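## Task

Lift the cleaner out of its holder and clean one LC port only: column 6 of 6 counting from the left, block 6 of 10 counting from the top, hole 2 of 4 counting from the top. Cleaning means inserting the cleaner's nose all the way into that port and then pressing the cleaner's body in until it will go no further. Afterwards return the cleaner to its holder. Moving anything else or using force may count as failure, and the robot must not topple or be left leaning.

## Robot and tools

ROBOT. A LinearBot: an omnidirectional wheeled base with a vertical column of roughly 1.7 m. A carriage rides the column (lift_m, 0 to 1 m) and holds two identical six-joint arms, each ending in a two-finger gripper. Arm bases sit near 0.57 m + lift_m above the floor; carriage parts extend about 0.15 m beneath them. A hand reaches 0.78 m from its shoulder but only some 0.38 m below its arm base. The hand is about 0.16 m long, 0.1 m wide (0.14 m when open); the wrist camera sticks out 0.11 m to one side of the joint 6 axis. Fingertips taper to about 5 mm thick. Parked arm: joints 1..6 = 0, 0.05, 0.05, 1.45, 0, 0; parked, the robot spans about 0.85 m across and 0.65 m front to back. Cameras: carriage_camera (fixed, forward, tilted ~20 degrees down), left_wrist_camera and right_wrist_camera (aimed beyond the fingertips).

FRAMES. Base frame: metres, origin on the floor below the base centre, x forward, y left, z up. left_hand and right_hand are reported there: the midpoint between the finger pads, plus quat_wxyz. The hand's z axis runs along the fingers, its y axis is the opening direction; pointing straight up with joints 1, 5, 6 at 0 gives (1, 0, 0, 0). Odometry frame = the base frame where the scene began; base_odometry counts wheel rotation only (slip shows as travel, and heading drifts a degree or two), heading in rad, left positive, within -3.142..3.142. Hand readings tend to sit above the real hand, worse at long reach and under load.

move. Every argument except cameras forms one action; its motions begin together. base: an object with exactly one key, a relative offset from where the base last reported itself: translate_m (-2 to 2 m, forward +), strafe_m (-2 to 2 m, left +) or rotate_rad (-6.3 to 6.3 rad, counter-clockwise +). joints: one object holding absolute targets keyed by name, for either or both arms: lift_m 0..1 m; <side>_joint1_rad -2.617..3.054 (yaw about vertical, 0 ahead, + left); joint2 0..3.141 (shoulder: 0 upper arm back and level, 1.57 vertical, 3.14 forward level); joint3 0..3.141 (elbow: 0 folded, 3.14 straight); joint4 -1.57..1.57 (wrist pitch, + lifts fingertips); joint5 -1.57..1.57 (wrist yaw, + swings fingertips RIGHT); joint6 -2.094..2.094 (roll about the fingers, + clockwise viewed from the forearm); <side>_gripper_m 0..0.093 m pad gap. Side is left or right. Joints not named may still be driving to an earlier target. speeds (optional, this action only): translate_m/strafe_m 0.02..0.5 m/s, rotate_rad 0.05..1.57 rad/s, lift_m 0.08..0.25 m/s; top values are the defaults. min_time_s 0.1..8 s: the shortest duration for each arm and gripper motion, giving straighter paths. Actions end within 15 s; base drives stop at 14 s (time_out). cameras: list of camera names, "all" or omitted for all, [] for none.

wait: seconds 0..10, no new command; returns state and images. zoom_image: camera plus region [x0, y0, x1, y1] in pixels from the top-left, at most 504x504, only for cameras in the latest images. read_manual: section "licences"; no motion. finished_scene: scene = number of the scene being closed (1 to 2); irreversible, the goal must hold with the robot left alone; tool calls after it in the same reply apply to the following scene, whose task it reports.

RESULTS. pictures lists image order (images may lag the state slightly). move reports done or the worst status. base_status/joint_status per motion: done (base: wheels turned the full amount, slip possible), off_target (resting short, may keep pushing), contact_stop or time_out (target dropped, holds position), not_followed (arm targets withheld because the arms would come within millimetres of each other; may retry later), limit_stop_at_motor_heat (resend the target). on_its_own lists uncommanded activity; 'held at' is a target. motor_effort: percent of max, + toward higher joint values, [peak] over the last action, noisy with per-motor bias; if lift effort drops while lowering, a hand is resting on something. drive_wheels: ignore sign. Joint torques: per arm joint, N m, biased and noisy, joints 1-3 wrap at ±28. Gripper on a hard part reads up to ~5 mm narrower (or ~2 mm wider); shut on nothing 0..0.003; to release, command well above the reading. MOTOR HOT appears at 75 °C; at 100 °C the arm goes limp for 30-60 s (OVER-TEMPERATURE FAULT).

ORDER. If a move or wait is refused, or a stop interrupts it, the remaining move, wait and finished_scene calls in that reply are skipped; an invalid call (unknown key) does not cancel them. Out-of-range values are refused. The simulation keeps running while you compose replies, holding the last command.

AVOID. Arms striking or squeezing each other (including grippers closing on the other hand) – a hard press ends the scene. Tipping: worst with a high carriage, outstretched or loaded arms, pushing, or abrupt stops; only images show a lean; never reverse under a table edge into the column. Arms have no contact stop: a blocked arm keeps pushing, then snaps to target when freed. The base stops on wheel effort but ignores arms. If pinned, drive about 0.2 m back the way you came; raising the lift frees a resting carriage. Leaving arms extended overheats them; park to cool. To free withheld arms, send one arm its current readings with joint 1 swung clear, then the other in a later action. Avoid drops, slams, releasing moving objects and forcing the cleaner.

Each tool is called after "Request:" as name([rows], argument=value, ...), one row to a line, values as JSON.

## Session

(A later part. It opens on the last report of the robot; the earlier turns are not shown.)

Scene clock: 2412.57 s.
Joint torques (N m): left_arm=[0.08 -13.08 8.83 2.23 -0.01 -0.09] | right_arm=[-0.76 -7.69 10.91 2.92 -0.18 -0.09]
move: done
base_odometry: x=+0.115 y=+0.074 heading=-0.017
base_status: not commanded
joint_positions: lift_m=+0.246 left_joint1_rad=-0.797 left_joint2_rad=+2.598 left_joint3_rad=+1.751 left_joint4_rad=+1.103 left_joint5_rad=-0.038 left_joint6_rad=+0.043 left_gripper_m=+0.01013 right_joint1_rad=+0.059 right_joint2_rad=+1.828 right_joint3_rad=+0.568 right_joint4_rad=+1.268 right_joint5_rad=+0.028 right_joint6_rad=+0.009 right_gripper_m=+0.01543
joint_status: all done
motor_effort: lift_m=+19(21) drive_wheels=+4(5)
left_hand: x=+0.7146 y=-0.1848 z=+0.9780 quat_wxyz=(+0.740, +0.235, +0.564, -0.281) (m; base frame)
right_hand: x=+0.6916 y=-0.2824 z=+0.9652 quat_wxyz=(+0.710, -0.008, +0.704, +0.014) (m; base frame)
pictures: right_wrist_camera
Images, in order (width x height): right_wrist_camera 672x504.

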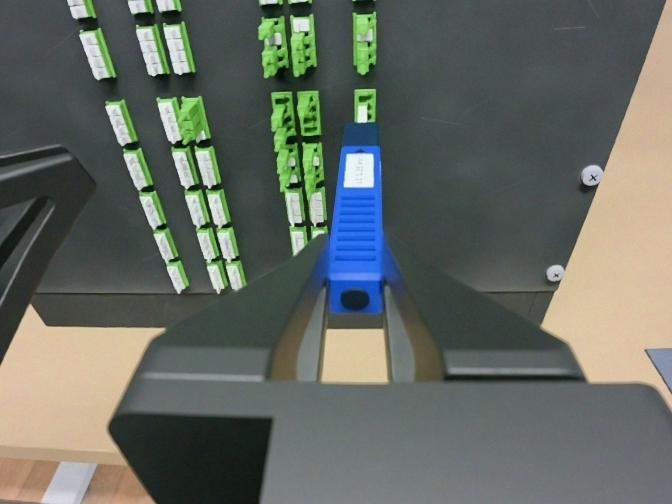

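Request:
move(joints={"lift_m": 0.2433, "right_joint4_rad": 1.302}, speeds={"lift_m": 0.08}, min_time_s=0.4, cameras=[])

Request:
move(joints={"lift_m": 0.2413, "right_joint4_rad": 1.312}, speeds={"lift_m": 0.08}, min_time_s=0.4, cameras=["right_wrist_camera"])

Request:
zoom_image(camera="right_wrist_camera", region=[330, 60, 400, 130])

Scene clock: 2416.33 s.
Joint torques (N m): left_arm=[0.1 -13.01 8.83 2.24 -0.01 -0.09] | right_arm=[-0.75 -7.68 10.89 2.94 -0.18 -0.1]
move: done
base_odometry: x=+0.115 y=+0.074 heading=-0.017
base_status: not commanded
joint_positions: lift_m=+0.244 left_joint1_rad=-0.797 left_joint2_rad=+2.599 left_joint3_rad=+1.751 left_joint4_rad=+1.103 left_joint5_rad=-0.038 left_joint6_rad=+0.043 left_gripper_m=+0.01013 right_joint1_rad=+0.059 right_joint2_rad=+1.828 right_joint3_rad=+0.569 right_joint4_rad=+1.278 right_joint5_rad=+0.028 right_joint6_rad=+0.009 right_gripper_m=+0.01543
joint_status: all done
motor_effort: lift_m=+20(22) drive_wheels=+3(4)
left_hand: x=+0.7147 y=-0.1848 z=+0.9750 quat_wxyz=(+0.740, +0.235, +0.564, -0.281) (m; base frame)
right_hand: x=+0.6917 y=-0.2824 z=+0.9652 quat_wxyz=(+0.713, -0.007, +0.701, +0.014) (m; base frame)
pictures: none
No camera images: "cameras" was empty.

Scene clock: 2417.03 s.
Joint torques (N m): left_arm=[0.13 -13.18 8.8 2.23 0 -0.11] | right_arm=[-0.75 -7.66 10.86 2.96 -0.19 -0.09]
move: done
base_odometry: x=+0.115 y=+0.074 heading=-0.017
base_status: not commanded
joint_positions: lift_m=+0.242 left_joint1_rad=-0.797 left_joint2_rad=+2.599 left_joint3_rad=+1.751 left_joint4_rad=+1.103 left_joint5_rad=-0.038 left_joint6_rad=+0.043 left_gripper_m=+0.01013 right_joint1_rad=+0.059 right_joint2_rad=+1.828 right_joint3_rad=+0.569 right_joint4_rad=+1.286 right_joint5_rad=+0.028 right_joint6_rad=+0.009 right_gripper_m=+0.01543
joint_status: all done
motor_effort: lift_m=+20(21) drive_wheels=+3(4)
left_hand: x=+0.7146 y=-0.1848 z=+0.9731 quat_wxyz=(+0.740, +0.235, +0.564, -0.281) (m; base frame)
right_hand: x=+0.6916 y=-0.2824 z=+0.9653 quat_wxyz=(+0.716, -0.007, +0.698, +0.014) (m; base frame)
pictures: right_wrist_camera
Images, in order (width x height): right_wrist_camera 672x504.

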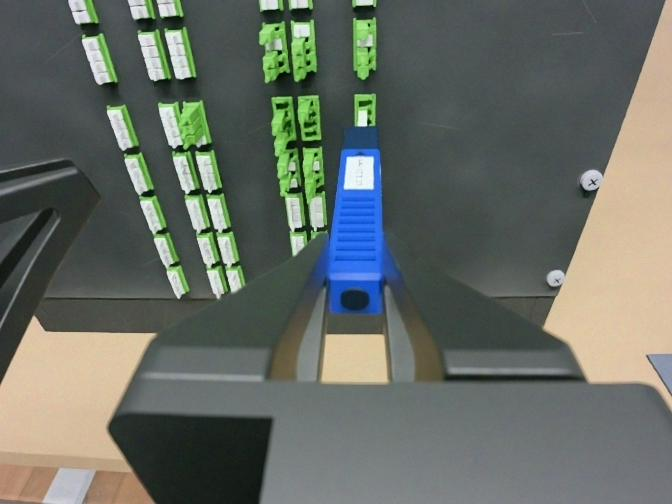

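Scaled by 7.200 from the camera's 672x504 image, which has a finer 960x720 frame.

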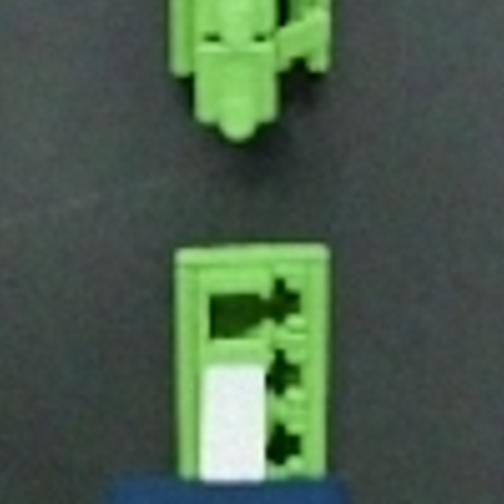

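Request:
move(base={"translate_m": 0.003}, speeds={"translate_m": 0.02}, cameras=["right_wrist_camera"])

Request:
zoom_image(camera="right_wrist_camera", region=[330, 60, 400, 130])

Scene clock: 2419.67 s.
Joint torques (N m): left_arm=[0.1 -13.08 8.77 2.22 0 -0.09] | right_arm=[-0.75 -7.61 11.1 2.96 -0.2 -0.09]
move: done
base_odometry: x=+0.117 y=+0.074 heading=-0.017
base_status: done
joint_positions: lift_m=+0.242 left_joint1_rad=-0.797 left_joint2_rad=+2.599 left_joint3_rad=+1.751 left_joint4_rad=+1.103 left_joint5_rad=-0.038 left_joint6_rad=+0.043 left_gripper_m=+0.01013 right_joint1_rad=+0.059 right_joint2_rad=+1.828 right_joint3_rad=+0.566 right_joint4_rad=+1.285 right_joint5_rad=+0.028 right_joint6_rad=+0.009 right_gripper_m=+0.01543
joint_status: not commanded
motor_effort: lift_m=+20(22) drive_wheels=+5(9)
left_hand: x=+0.7146 y=-0.1848 z=+0.9731 quat_wxyz=(+0.740, +0.235, +0.564, -0.281) (m; base frame)
right_hand: x=+0.6911 y=-0.2824 z=+0.9640 quat_wxyz=(+0.715, -0.007, +0.699, +0.014) (m; base frame)
pictures: right_wrist_camera
Images, in order (width x height): right_wrist_camera 672x504.

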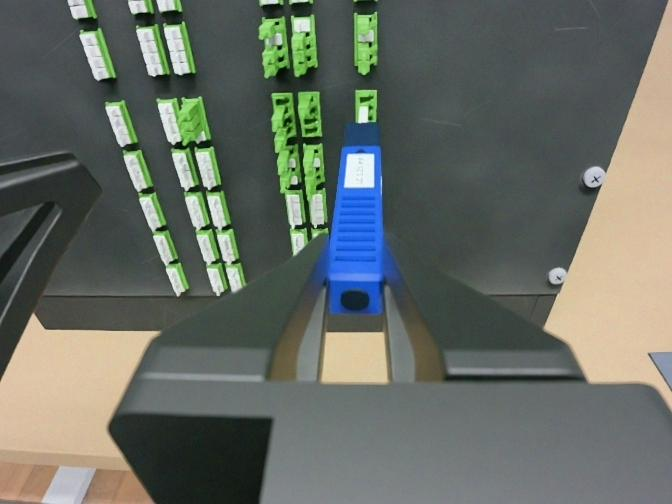

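Scaled by 7.200 from the camera's 672x504 image, which has a finer 960x720 frame.

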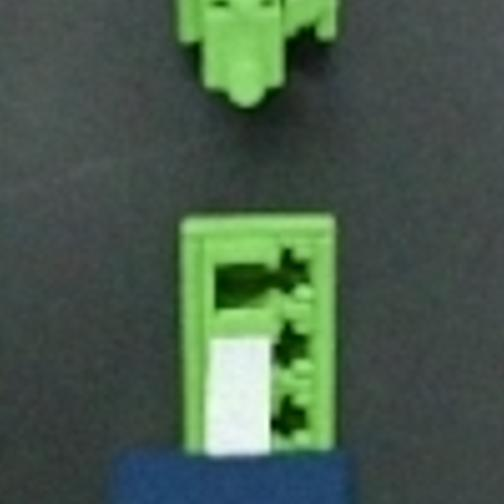

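Request:
move(joints={"right_joint3_rad": 0.630, "right_joint4_rad": 1.314}, min_time_s=0.5, cameras=["right_wrist_camera","left_wrist_camera"])

Request:
zoom_image(camera="right_wrist_camera", region=[330, 60, 400, 130])

Request:
zoom_image(camera="left_wrist_camera", region=[290, 170, 370, 230])

Scene clock: 2424.03 s.
Joint torques (N m): left_arm=[0.14 -13.14 8.73 2.23 0.01 -0.08] | right_arm=[-0.76 -7.64 12.56 3 -0.19 -0.09]
move: off_target
base_odometry: x=+0.117 y=+0.074 heading=-0.017
base_status: not commanded
joint_positions: lift_m=+0.242 left_joint1_rad=-0.797 left_joint2_rad=+2.599 left_joint3_rad=+1.751 left_joint4_rad=+1.103 left_joint5_rad=-0.038 left_joint6_rad=+0.043 left_gripper_m=+0.01013 right_joint1_rad=+0.059 right_joint2_rad=+1.828 right_joint3_rad=+0.566 right_joint4_rad=+1.285 right_joint5_rad=+0.028 right_joint6_rad=+0.009 right_gripper_m=+0.01543
joint_status: right_joint3_rad off_target (ended at +0.566, target +0.630); the others done
motor_effort: lift_m=+19(22) drive_wheels=+5(6)
left_hand: x=+0.7146 y=-0.1848 z=+0.9731 quat_wxyz=(+0.740, +0.235, +0.564, -0.281) (m; base frame)
right_hand: x=+0.6911 y=-0.2824 z=+0.9640 quat_wxyz=(+0.715, -0.007, +0.699, +0.014) (m; base frame)
pictures: left_wrist_camera, right_wrist_camera
Images, in order (width x height): left_wrist_camera 672x504, right_wrist_camera 672x504.

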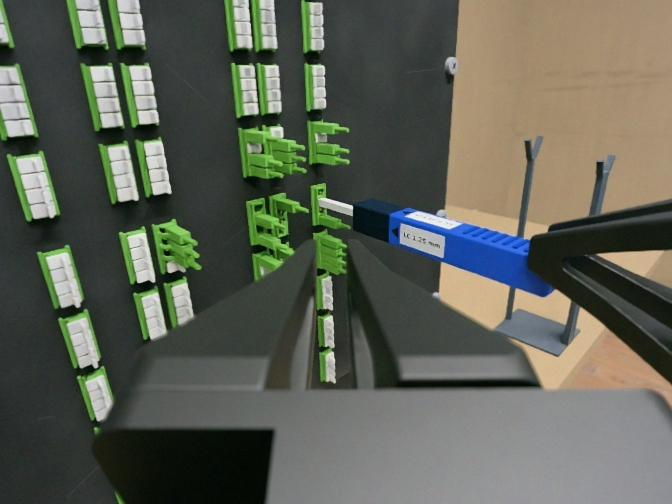

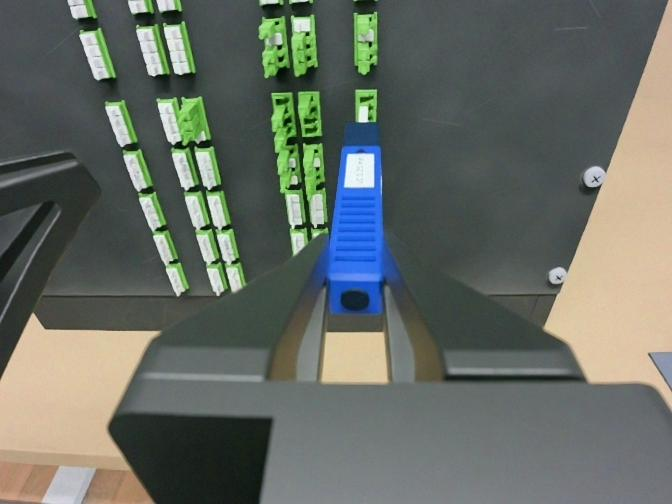

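Scaled by 7.200 from the camera's 672x504 image, which has a finer 960x720 frame.

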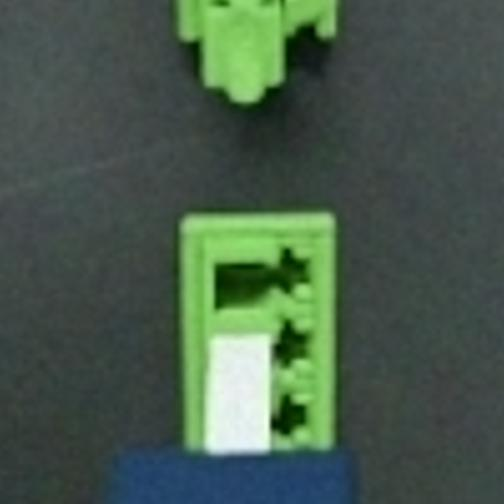

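Scaled by 6.300 from the camera's 672x504 image, which has a finer 960x720 frame.

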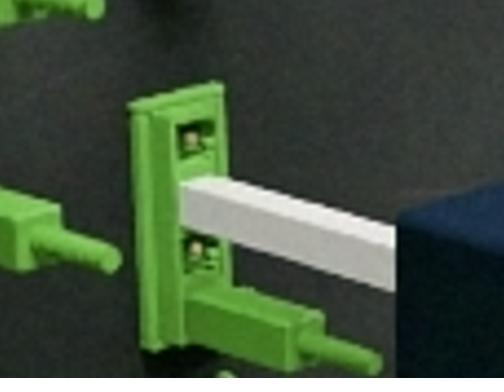

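Request:
move(base={"translate_m": 0.002}, speeds={"translate_m": 0.02}, cameras=["right_wrist_camera","left_wrist_camera"])

Request:
zoom_image(camera="right_wrist_camera", region=[330, 60, 400, 130])

Request:
zoom_image(camera="left_wrist_camera", region=[290, 170, 370, 230])

Scene clock: 2427.63 s.
Joint torques (N m): left_arm=[0.17 -13.15 8.73 2.25 0 -0.09] | right_arm=[-0.73 -7.54 13.01 3.12 -0.2 -0.09]
move: done
base_odometry: x=+0.119 y=+0.074 heading=-0.017
base_status: done
joint_positions: lift_m=+0.242 left_joint1_rad=-0.797 left_joint2_rad=+2.599 left_joint3_rad=+1.751 left_joint4_rad=+1.103 left_joint5_rad=-0.038 left_joint6_rad=+0.043 left_gripper_m=+0.01013 right_joint1_rad=+0.059 right_joint2_rad=+1.827 right_joint3_rad=+0.561 right_joint4_rad=+1.275 right_joint5_rad=+0.029 right_joint6_rad=+0.009 right_gripper_m=+0.01543
joint_status: not commanded
motor_effort: lift_m=+20(21) drive_wheels=+6(12)
left_hand: x=+0.7146 y=-0.1848 z=+0.9731 quat_wxyz=(+0.740, +0.235, +0.564, -0.281) (m; base frame)
right_hand: x=+0.6901 y=-0.2827 z=+0.9599 quat_wxyz=(+0.710, -0.007, +0.704, +0.014) (m; base frame)
pictures: left_wrist_camera, right_wrist_camera
Images, in order (width x height): left_wrist_camera 672x504, right_wrist_camera 672x504.

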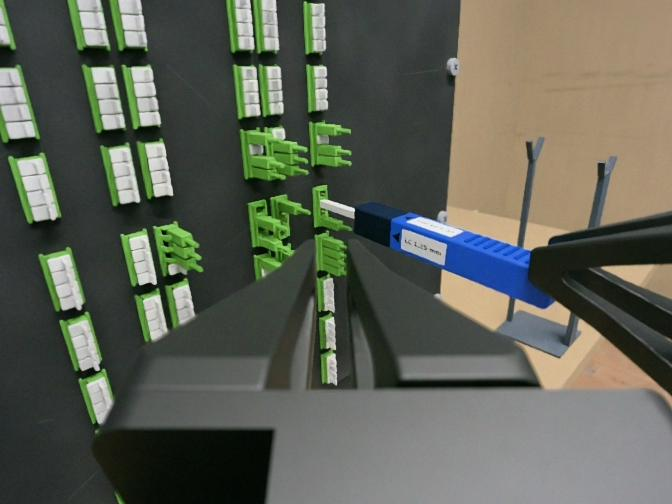

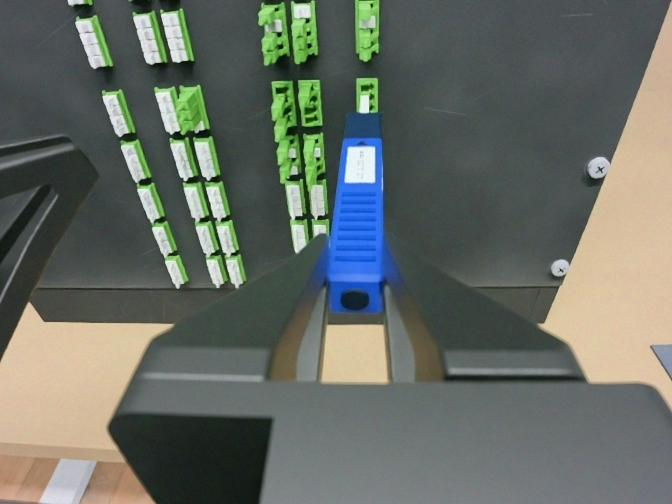

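Scaled by 7.200 from the camera's 672x504 image, which has a finer 960x720 frame.

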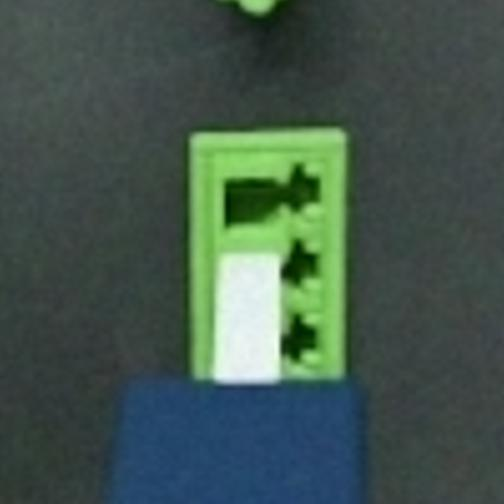

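Scaled by 6.300 from the camera's 672x504 image, which has a finer 960x720 frame.

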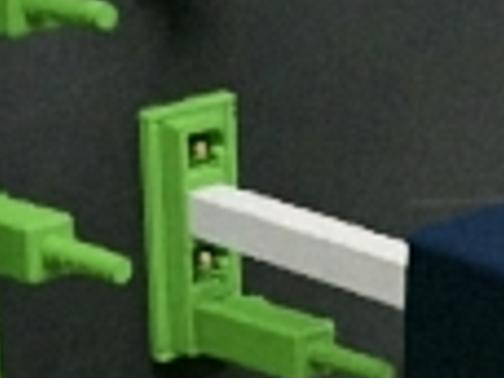

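Request:
move(joints={"right_joint4_rad": 1.335, "right_joint3_rad": 0.640}, min_time_s=0.6, cameras=["right_wrist_camera"])

Request:
zoom_image(camera="right_wrist_camera", region=[330, 60, 400, 130])

Scene clock: 2458.93 s.
Joint torques (N m): left_arm=[0.2 -13.09 8.77 2.26 -0.02 -0.11] | right_arm=[-0.73 -7.53 14.01 3.22 -0.2 -0.09]
move: off_target
base_odometry: x=+0.119 y=+0.074 heading=-0.017
base_status: not commanded
joint_positions: lift_m=+0.242 left_joint1_rad=-0.797 left_joint2_rad=+2.599 left_joint3_rad=+1.751 left_joint4_rad=+1.103 left_joint5_rad=-0.038 left_joint6_rad=+0.043 left_gripper_m=+0.01013 right_joint1_rad=+0.059 right_joint2_rad=+1.827 right_joint3_rad=+0.561 right_joint4_rad=+1.285 right_joint5_rad=+0.029 right_joint6_rad=+0.009 right_gripper_m=+0.01543
joint_status: right_joint3_rad off_target (ended at +0.561, target +0.640); right_joint4_rad off_target (ended at +1.285, target +1.335)
motor_effort: lift_m=+19(22) drive_wheels=+7(8)
left_hand: x=+0.7146 y=-0.1848 z=+0.9731 quat_wxyz=(+0.740, +0.235, +0.564, -0.281) (m; base frame)
right_hand: x=+0.6900 y=-0.2827 z=+0.9624 quat_wxyz=(+0.713, -0.007, +0.701, +0.014) (m; base frame)
pictures: right_wrist_camera
Images, in order (width x height): right_wrist_camera 672x504.

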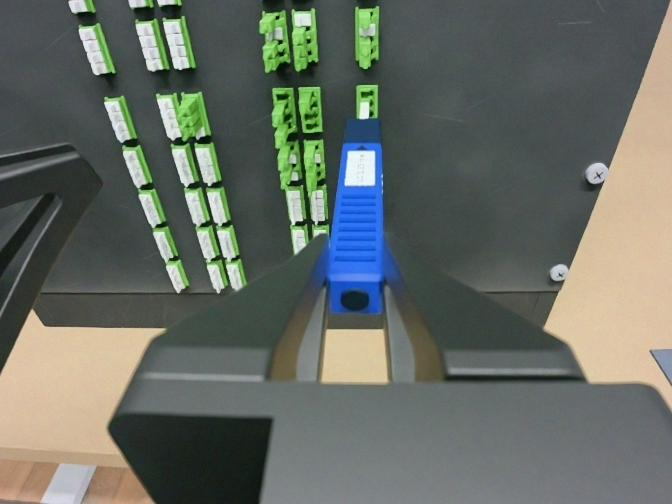

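Scaled by 7.200 from the camera's 672x504 image, which has a finer 960x720 frame.

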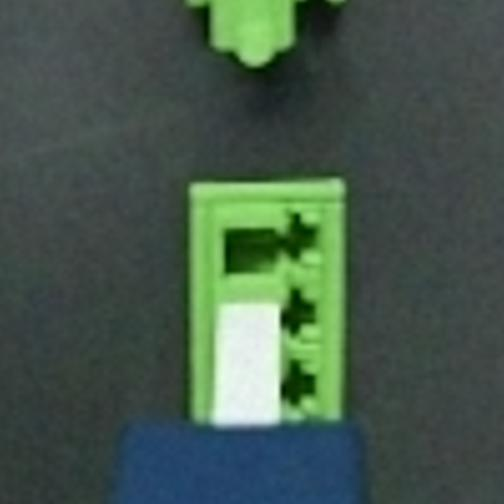

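Request:
move(joints={"right_joint4_rad": 1.352, "right_joint3_rad": 0.650}, min_time_s=0.6, cameras=["right_wrist_camera"])

Request:
zoom_image(camera="right_wrist_camera", region=[330, 60, 400, 130])

Scene clock: 2463.33 s.
Joint torques (N m): left_arm=[0.14 -13.12 8.79 2.23 0 -0.1] | right_arm=[-0.75 -7.51 14.98 2.57 -0.2 -0.09]
move: off_target
base_odometry: x=+0.119 y=+0.074 heading=-0.017
base_status: not commanded
joint_positions: lift_m=+0.242 left_joint1_rad=-0.797 left_joint2_rad=+2.599 left_joint3_rad=+1.751 left_joint4_rad=+1.103 left_joint5_rad=-0.038 left_joint6_rad=+0.043 left_gripper_m=+0.01013 right_joint1_rad=+0.059 right_joint2_rad=+1.827 right_joint3_rad=+0.561 right_joint4_rad=+1.359 right_joint5_rad=+0.029 right_joint6_rad=+0.009 right_gripper_m=+0.01543
joint_status: right_joint3_rad off_target (ended at +0.561, target +0.650); the others done
motor_effort: lift_m=+20(22) drive_wheels=+5(8)
left_hand: x=+0.7146 y=-0.1848 z=+0.9731 quat_wxyz=(+0.740, +0.235, +0.564, -0.281) (m; base frame)
right_hand: x=+0.6890 y=-0.2828 z=+0.9806 quat_wxyz=(+0.739, -0.006, +0.674, +0.015) (m; base frame)
pictures: right_wrist_camera
Images, in order (width x height): right_wrist_camera 672x504.

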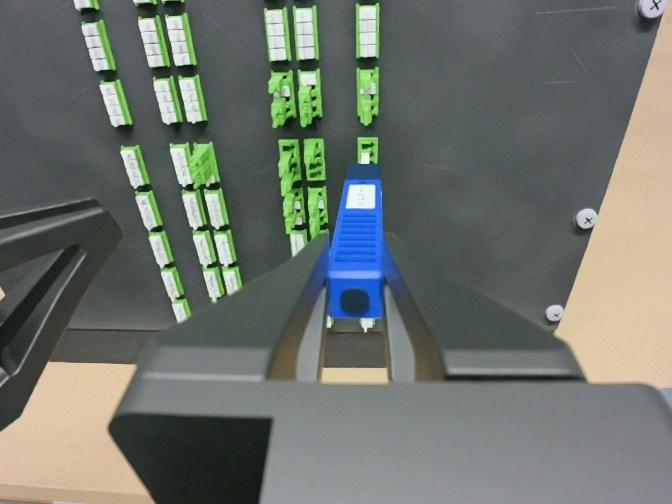

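Scaled by 7.200 from the camera's 672x504 image, which has a finer 960x720 frame.

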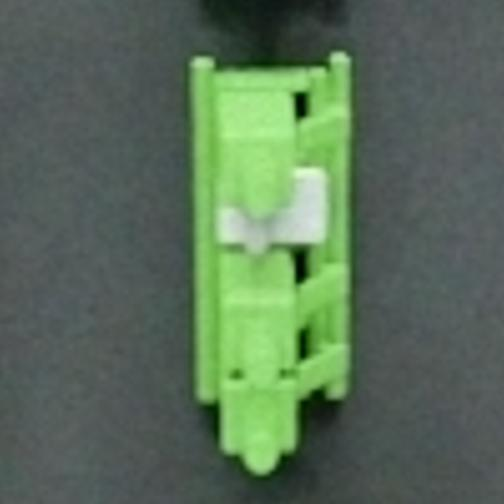

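Request:
move(base={"translate_m": -0.004}, speeds={"translate_m": 0.02}, joints={"right_joint4_rad": 1.305, "right_joint3_rad": 0.606}, min_time_s=0.5, cameras=["right_wrist_camera", "left_wrist_camera"])

Request:
zoom_image(camera="right_wrist_camera", region=[330, 60, 400, 130])

Request:
zoom_image(camera="left_wrist_camera", region=[290, 170, 370, 230])

Scene clock: 2467.23 s.
Joint torques (N m): left_arm=[0.06 -13.12 8.75 2.24 -0.01 -0.11] | right_arm=[-0.76 -7.6 9.76 2.58 -0.2 -0.09]
move: done
base_odometry: x=+0.115 y=+0.074 heading=-0.017
base_status: done
joint_positions: lift_m=+0.242 left_joint1_rad=-0.797 left_joint2_rad=+2.599 left_joint3_rad=+1.751 left_joint4_rad=+1.103 left_joint5_rad=-0.037 left_joint6_rad=+0.043 left_gripper_m=+0.01013 right_joint1_rad=+0.059 right_joint2_rad=+1.827 right_joint3_rad=+0.571 right_joint4_rad=+1.314 right_joint5_rad=+0.029 right_joint6_rad=+0.009 right_gripper_m=+0.01543
joint_status: all done
motor_effort: lift_m=+20(23) drive_wheels=+4(5)
left_hand: x=+0.7146 y=-0.1848 z=+0.9731 quat_wxyz=(+0.740, +0.235, +0.564, -0.281) (m; base frame)
right_hand: x=+0.6918 y=-0.2826 z=+0.9733 quat_wxyz=(+0.727, -0.007, +0.686, +0.014) (m; base frame)
pictures: left_wrist_camera, right_wrist_camera
Images, in order (width x height): left_wrist_camera 672x504, right_wrist_camera 672x504.

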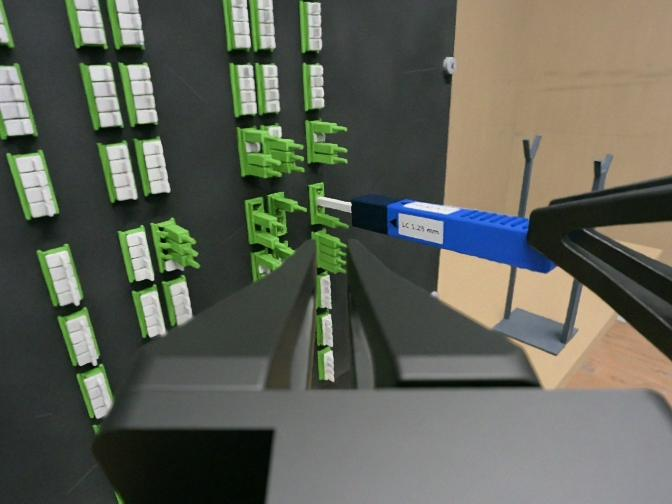

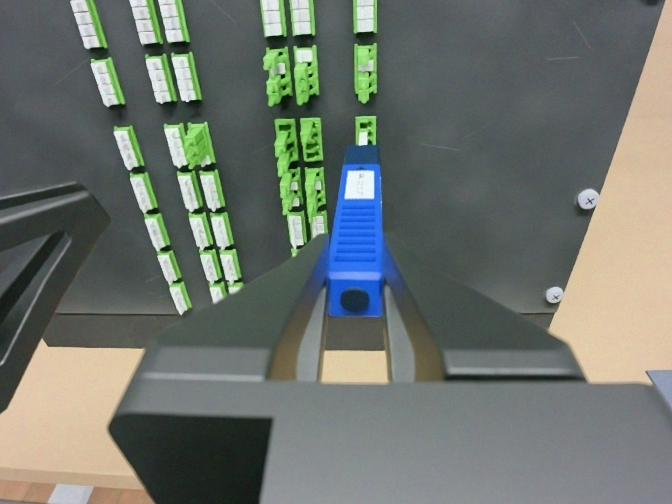

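Scaled by 7.200 from the camera's 672x504 image, which has a finer 960x720 frame.

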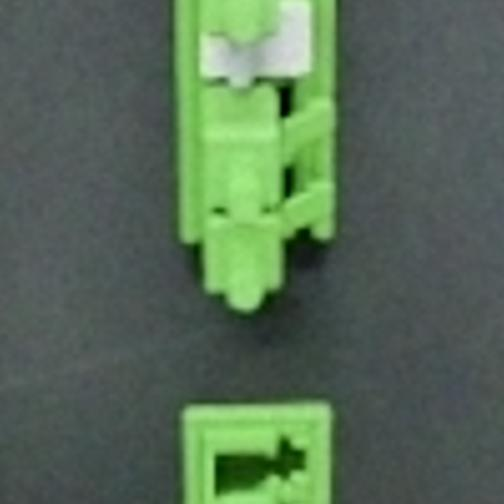

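Scaled by 6.300 from the camera's 672x504 image, which has a finer 960x720 frame.

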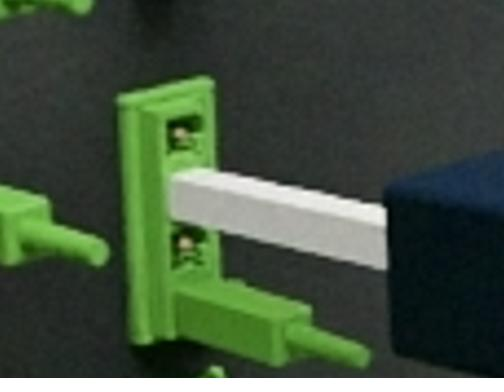

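Request:
move(joints={"right_joint4_rad": 1.268, "lift_m": 0.2448}, speeds={"lift_m": 0.08}, min_time_s=0.8, cameras=["right_wrist_camera", "left_wrist_camera"])

Request:
zoom_image(camera="right_wrist_camera", region=[330, 60, 400, 130])

Request:
zoom_image(camera="left_wrist_camera", region=[300, 170, 580, 380])

Scene clock: 2493.50 s.
Joint torques (N m): left_arm=[0.18 -13 8.58 2.24 -0.01 -0.1] | right_arm=[-0.73 -7.58 9.74 2.45 -0.21 -0.1]
move: done
base_odometry: x=+0.115 y=+0.074 heading=-0.017
base_status: not commanded
joint_positions: lift_m=+0.245 left_joint1_rad=-0.797 left_joint2_rad=+2.599 left_joint3_rad=+1.753 left_joint4_rad=+1.104 left_joint5_rad=-0.037 left_joint6_rad=+0.043 left_gripper_m=+0.01013 right_joint1_rad=+0.059 right_joint2_rad=+1.827 right_joint3_rad=+0.571 right_joint4_rad=+1.288 right_joint5_rad=+0.029 right_joint6_rad=+0.009 right_gripper_m=+0.01543
joint_status: all done
motor_effort: lift_m=+26(30) drive_wheels=+3(5)
left_hand: x=+0.7147 y=-0.1849 z=+0.9765 quat_wxyz=(+0.741, +0.235, +0.563, -0.281) (m; base frame)
right_hand: x=+0.6921 y=-0.2826 z=+0.9697 quat_wxyz=(+0.718, -0.007, +0.696, +0.014) (m; base frame)
pictures: left_wrist_camera, right_wrist_camera
Images, in order (width x height): left_wrist_camera 672x504, right_wrist_camera 672x504.

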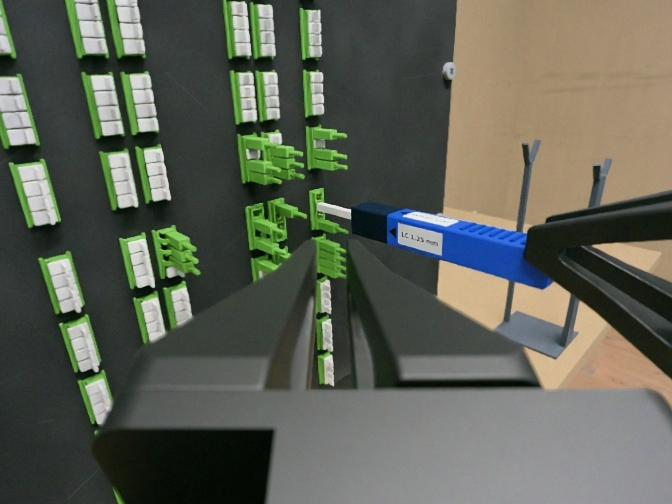

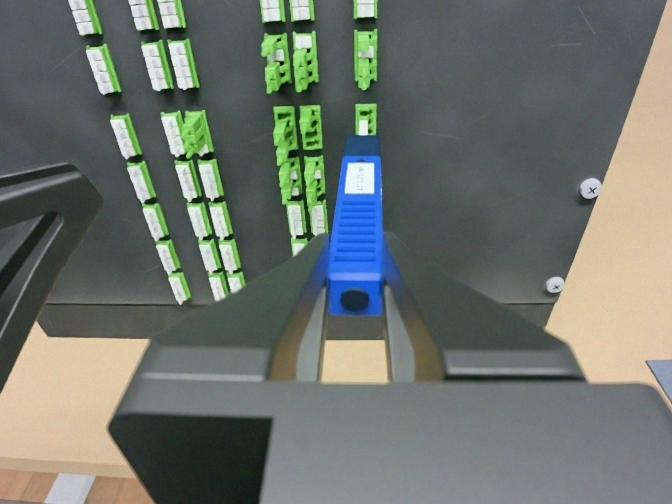

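Scaled by 7.200 from the camera's 672x504 image, which has a finer 960x720 frame.

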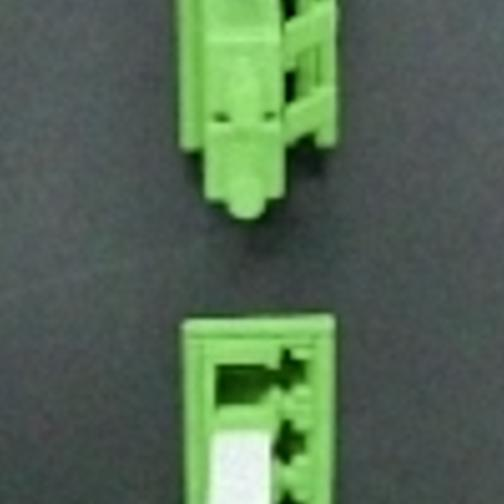

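Scaled by 1.800 from the camera's 672x504 image, which has a finer 960x720 frame.

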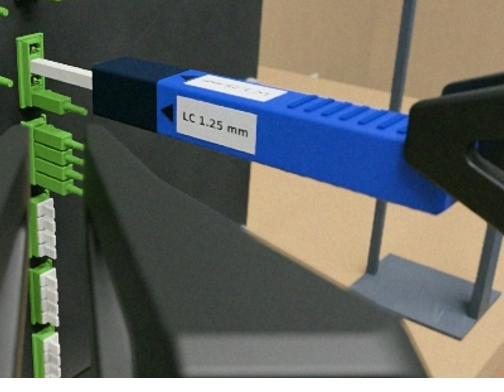

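Request:
move(joints={"right_joint4_rad": 1.240, "right_joint3_rad": 0.603, "lift_m": 0.2470}, speeds={"lift_m": 0.08}, min_time_s=0.8, cameras=["right_wrist_camera"])

Request:
zoom_image(camera="right_wrist_camera", region=[330, 60, 400, 130])

Scene clock: 2497.37 s.
Joint torques (N m): left_arm=[0.12 -13.15 8.57 2.22 0 -0.08] | right_arm=[-0.75 -7.57 9.48 2.39 -0.2 -0.09]
move: done
base_odometry: x=+0.115 y=+0.074 heading=-0.017
base_status: not commanded
joint_positions: lift_m=+0.247 left_joint1_rad=-0.797 left_joint2_rad=+2.599 left_joint3_rad=+1.753 left_joint4_rad=+1.104 left_joint5_rad=-0.037 left_joint6_rad=+0.043 left_gripper_m=+0.01013 right_joint1_rad=+0.059 right_joint2_rad=+1.827 right_joint3_rad=+0.571 right_joint4_rad=+1.266 right_joint5_rad=+0.029 right_joint6_rad=+0.009 right_gripper_m=+0.01543
joint_status: all done
motor_effort: lift_m=+26(29) drive_wheels=+3(5)
left_hand: x=+0.7147 y=-0.1849 z=+0.9789 quat_wxyz=(+0.741, +0.235, +0.563, -0.281) (m; base frame)
right_hand: x=+0.6922 y=-0.2826 z=+0.9668 quat_wxyz=(+0.710, -0.007, +0.704, +0.014) (m; base frame)
pictures: right_wrist_camera
Images, in order (width x height): right_wrist_camera 672x504.

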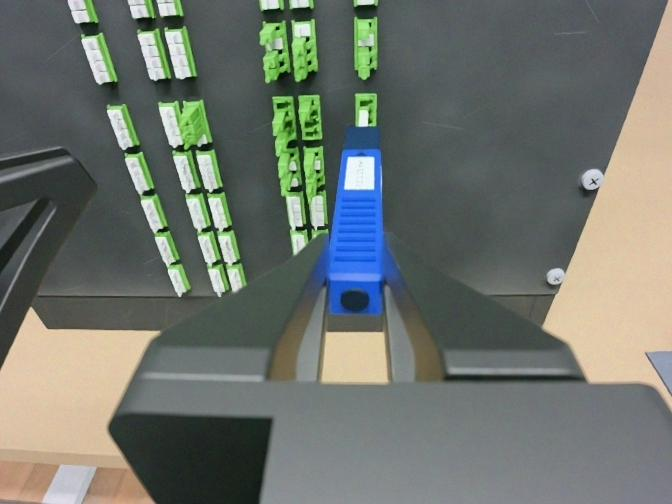

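Scaled by 7.200 from the camera's 672x504 image, which has a finer 960x720 frame.

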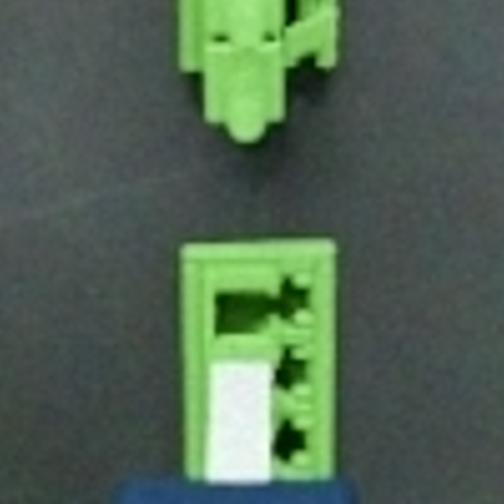

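Request:
move(joints={"right_joint4_rad": 1.228}, min_time_s=0.8, cameras=["right_wrist_camera"])

Request:
zoom_image(camera="right_wrist_camera", region=[330, 60, 400, 130])

Scene clock: 2501.73 s.
Joint torques (N m): left_arm=[0.13 -13.12 8.51 2.21 -0.01 -0.1] | right_arm=[-0.76 -7.56 9.48 2.34 -0.21 -0.09]
move: done
base_odometry: x=+0.115 y=+0.074 heading=-0.017
base_status: not commanded
joint_positions: lift_m=+0.247 left_joint1_rad=-0.797 left_joint2_rad=+2.599 left_joint3_rad=+1.753 left_joint4_rad=+1.104 left_joint5_rad=-0.037 left_joint6_rad=+0.043 left_gripper_m=+0.01013 right_joint1_rad=+0.059 right_joint2_rad=+1.827 right_joint3_rad=+0.571 right_joint4_rad=+1.259 right_joint5_rad=+0.029 right_joint6_rad=+0.009 right_gripper_m=+0.01543
joint_status: all done
motor_effort: lift_m=+25(28) drive_wheels=+3(5)
left_hand: x=+0.7147 y=-0.1849 z=+0.9789 quat_wxyz=(+0.741, +0.235, +0.563, -0.281) (m; base frame)
right_hand: x=+0.6922 y=-0.2826 z=+0.9651 quat_wxyz=(+0.708, -0.007, +0.706, +0.013) (m; base frame)
pictures: right_wrist_camera
Images, in order (width x height): right_wrist_camera 672x504.

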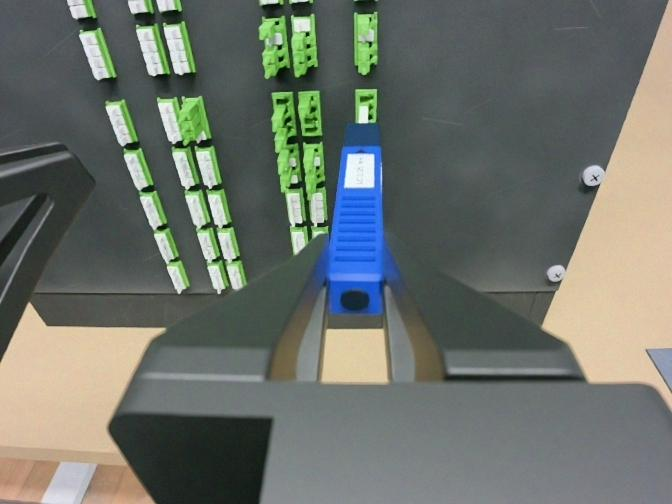

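Scaled by 7.200 from the camera's 672x504 image, which has a finer 960x720 frame.

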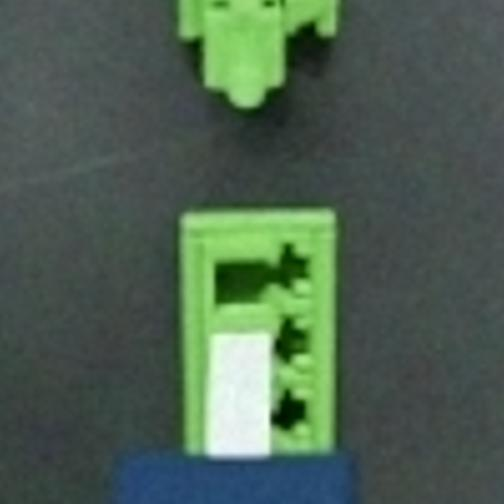

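Request:
move(joints={"right_gripper_m": 0.0135}, min_time_s=0.8, cameras=["right_wrist_camera"])

Request:
zoom_image(camera="right_wrist_camera", region=[330, 60, 400, 130])

Scene clock: 2504.30 s.
Joint torques (N m): left_arm=[0.1 -13.15 8.55 2.22 -0.01 -0.1] | right_arm=[-0.73 -7.54 9.5 2.34 -0.2 -0.09]
move: done
base_odometry: x=+0.115 y=+0.074 heading=-0.017
base_status: not commanded
joint_positions: lift_m=+0.247 left_joint1_rad=-0.797 left_joint2_rad=+2.599 left_joint3_rad=+1.753 left_joint4_rad=+1.104 left_joint5_rad=-0.037 left_joint6_rad=+0.043 left_gripper_m=+0.01013 right_joint1_rad=+0.059 right_joint2_rad=+1.827 right_joint3_rad=+0.571 right_joint4_rad=+1.259 right_joint5_rad=+0.029 right_joint6_rad=+0.009 right_gripper_m=+0.01543
joint_status: all done
motor_effort: lift_m=+27(27) drive_wheels=+3(5)
left_hand: x=+0.7147 y=-0.1849 z=+0.9789 quat_wxyz=(+0.741, +0.235, +0.563, -0.281) (m; base frame)
right_hand: x=+0.6922 y=-0.2826 z=+0.9651 quat_wxyz=(+0.708, -0.007, +0.706, +0.013) (m; base frame)
pictures: right_wrist_camera
Images, in order (width x height): right_wrist_camera 672x504.

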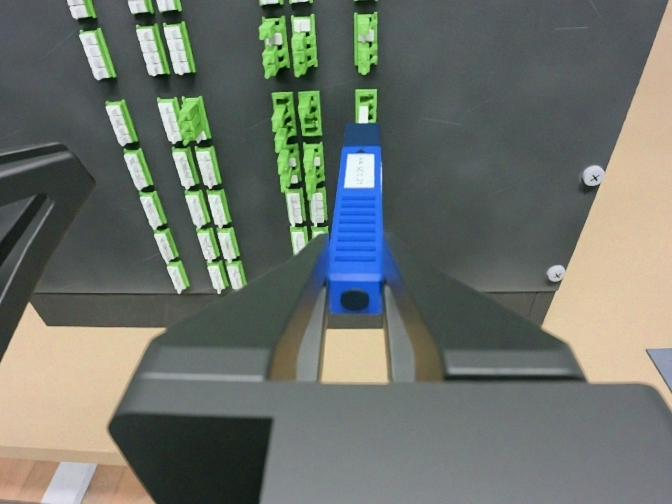

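Scaled by 7.200 from the camera's 672x504 image, which has a finer 960x720 frame.

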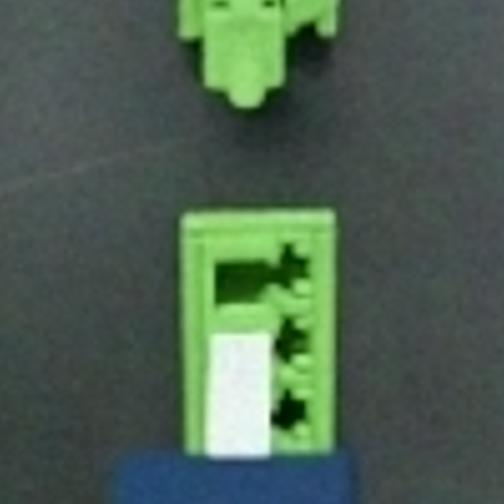

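Request:
move(joints={"right_gripper_m": 0.0160}, min_time_s=0.8, cameras=[])

Request:
move(joints={"right_gripper_m": 0.0175}, min_time_s=0.8, cameras=["right_wrist_camera", "left_wrist_camera"])

Request:
zoom_image(camera="right_wrist_camera", region=[330, 60, 400, 130])

Scene clock: 2508.27 s.
Joint torques (N m): left_arm=[0.14 -13.19 8.54 2.22 0 -0.1] | right_arm=[-0.75 -7.57 9.48 2.36 -0.2 -0.09]
move: done
base_odometry: x=+0.115 y=+0.074 heading=-0.017
base_status: not commanded
joint_positions: lift_m=+0.247 left_joint1_rad=-0.797 left_joint2_rad=+2.599 left_joint3_rad=+1.753 left_joint4_rad=+1.104 left_joint5_rad=-0.037 left_joint6_rad=+0.043 left_gripper_m=+0.01013 right_joint1_rad=+0.059 right_joint2_rad=+1.827 right_joint3_rad=+0.571 right_joint4_rad=+1.257 right_joint5_rad=+0.029 right_joint6_rad=+0.009 right_gripper_m=+0.01605
joint_status: all done
motor_effort: lift_m=+24(27) drive_wheels=+5(5)
left_hand: x=+0.7147 y=-0.1849 z=+0.9789 quat_wxyz=(+0.741, +0.235, +0.563, -0.281) (m; base frame)
right_hand: x=+0.6922 y=-0.2826 z=+0.9647 quat_wxyz=(+0.707, -0.007, +0.707, +0.013) (m; base frame)
pictures: none
No camera images: "cameras" was empty.

Scene clock: 2509.37 s.
Joint torques (N m): left_arm=[0.13 -13.14 8.62 2.22 0 -0.09] | right_arm=[-0.75 -7.56 9.51 2.54 -0.2 -0.09]
move: done
base_odometry: x=+0.115 y=+0.074 heading=-0.017
base_status: not commanded
joint_positions: lift_m=+0.247 left_joint1_rad=-0.797 left_joint2_rad=+2.599 left_joint3_rad=+1.753 left_joint4_rad=+1.104 left_joint5_rad=-0.037 left_joint6_rad=+0.043 left_gripper_m=+0.01013 right_joint1_rad=+0.059 right_joint2_rad=+1.827 right_joint3_rad=+0.571 right_joint4_rad=+1.241 right_joint5_rad=+0.029 right_joint6_rad=+0.009 right_gripper_m=+0.01755
joint_status: all done
motor_effort: lift_m=+26(28) drive_wheels=+4(5)
left_hand: x=+0.7147 y=-0.1849 z=+0.9789 quat_wxyz=(+0.741, +0.235, +0.563, -0.281) (m; base frame)
right_hand: x=+0.6921 y=-0.2826 z=+0.9607 quat_wxyz=(+0.702, -0.008, +0.712, +0.013) (m; base frame)
pictures: left_wrist_camera, right_wrist_camera
Images, in order (width x height): left_wrist_camera 672x504, right_wrist_camera 672x504.

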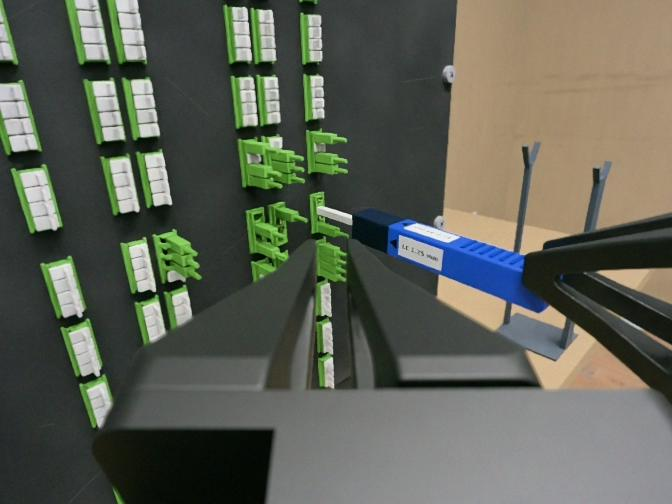

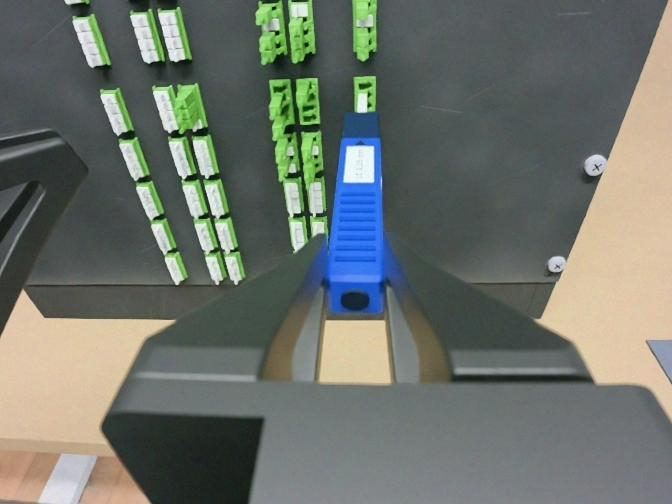

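Scaled by 7.200 from the camera's 672x504 image, which has a finer 960x720 frame.

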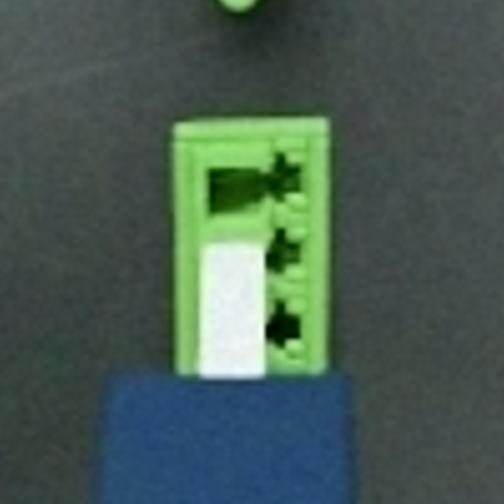

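Request:
zoom_image(camera="left_wrist_camera", region=[440, 190, 640, 340])

Request:
zoom_image(camera="right_wrist_camera", region=[280, 240, 430, 390])

Scaled by 2.520 from the camera's 672x504 image, which has a finer 960x720 frame.

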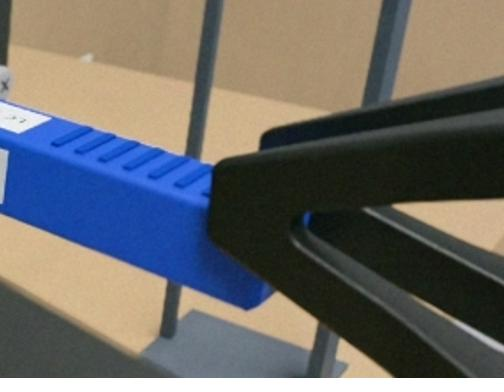

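Scaled by 3.360 from the camera's 672x504 image, which has a finer 960x720 frame.

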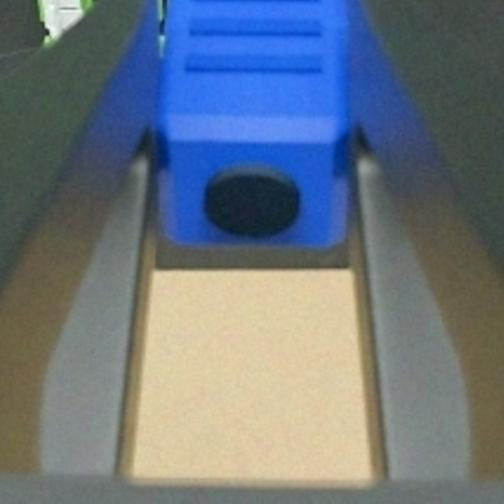

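Request:
zoom_image(camera="left_wrist_camera", region=[300, 180, 440, 285])

Request:
zoom_image(camera="left_wrist_camera", region=[420, 215, 560, 320])

Scaled by 3.600 from the camera's 672x504 image, which has a finer 960x720 frame.

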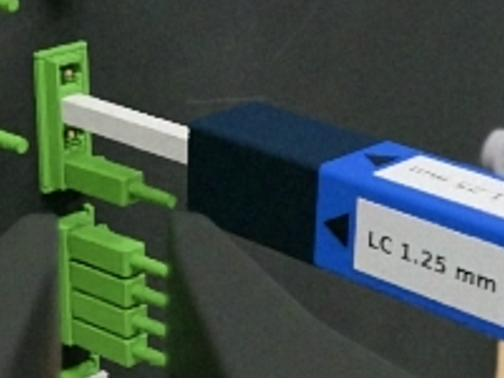

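Scaled by 3.600 from the camera's 672x504 image, which has a finer 960x720 frame.

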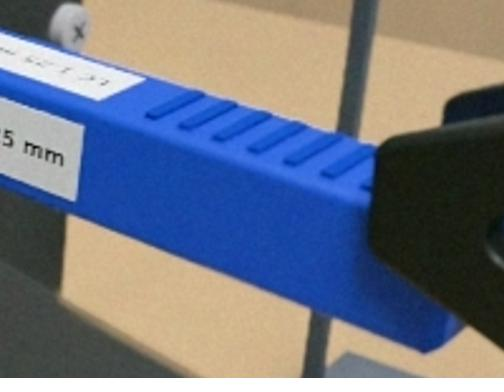

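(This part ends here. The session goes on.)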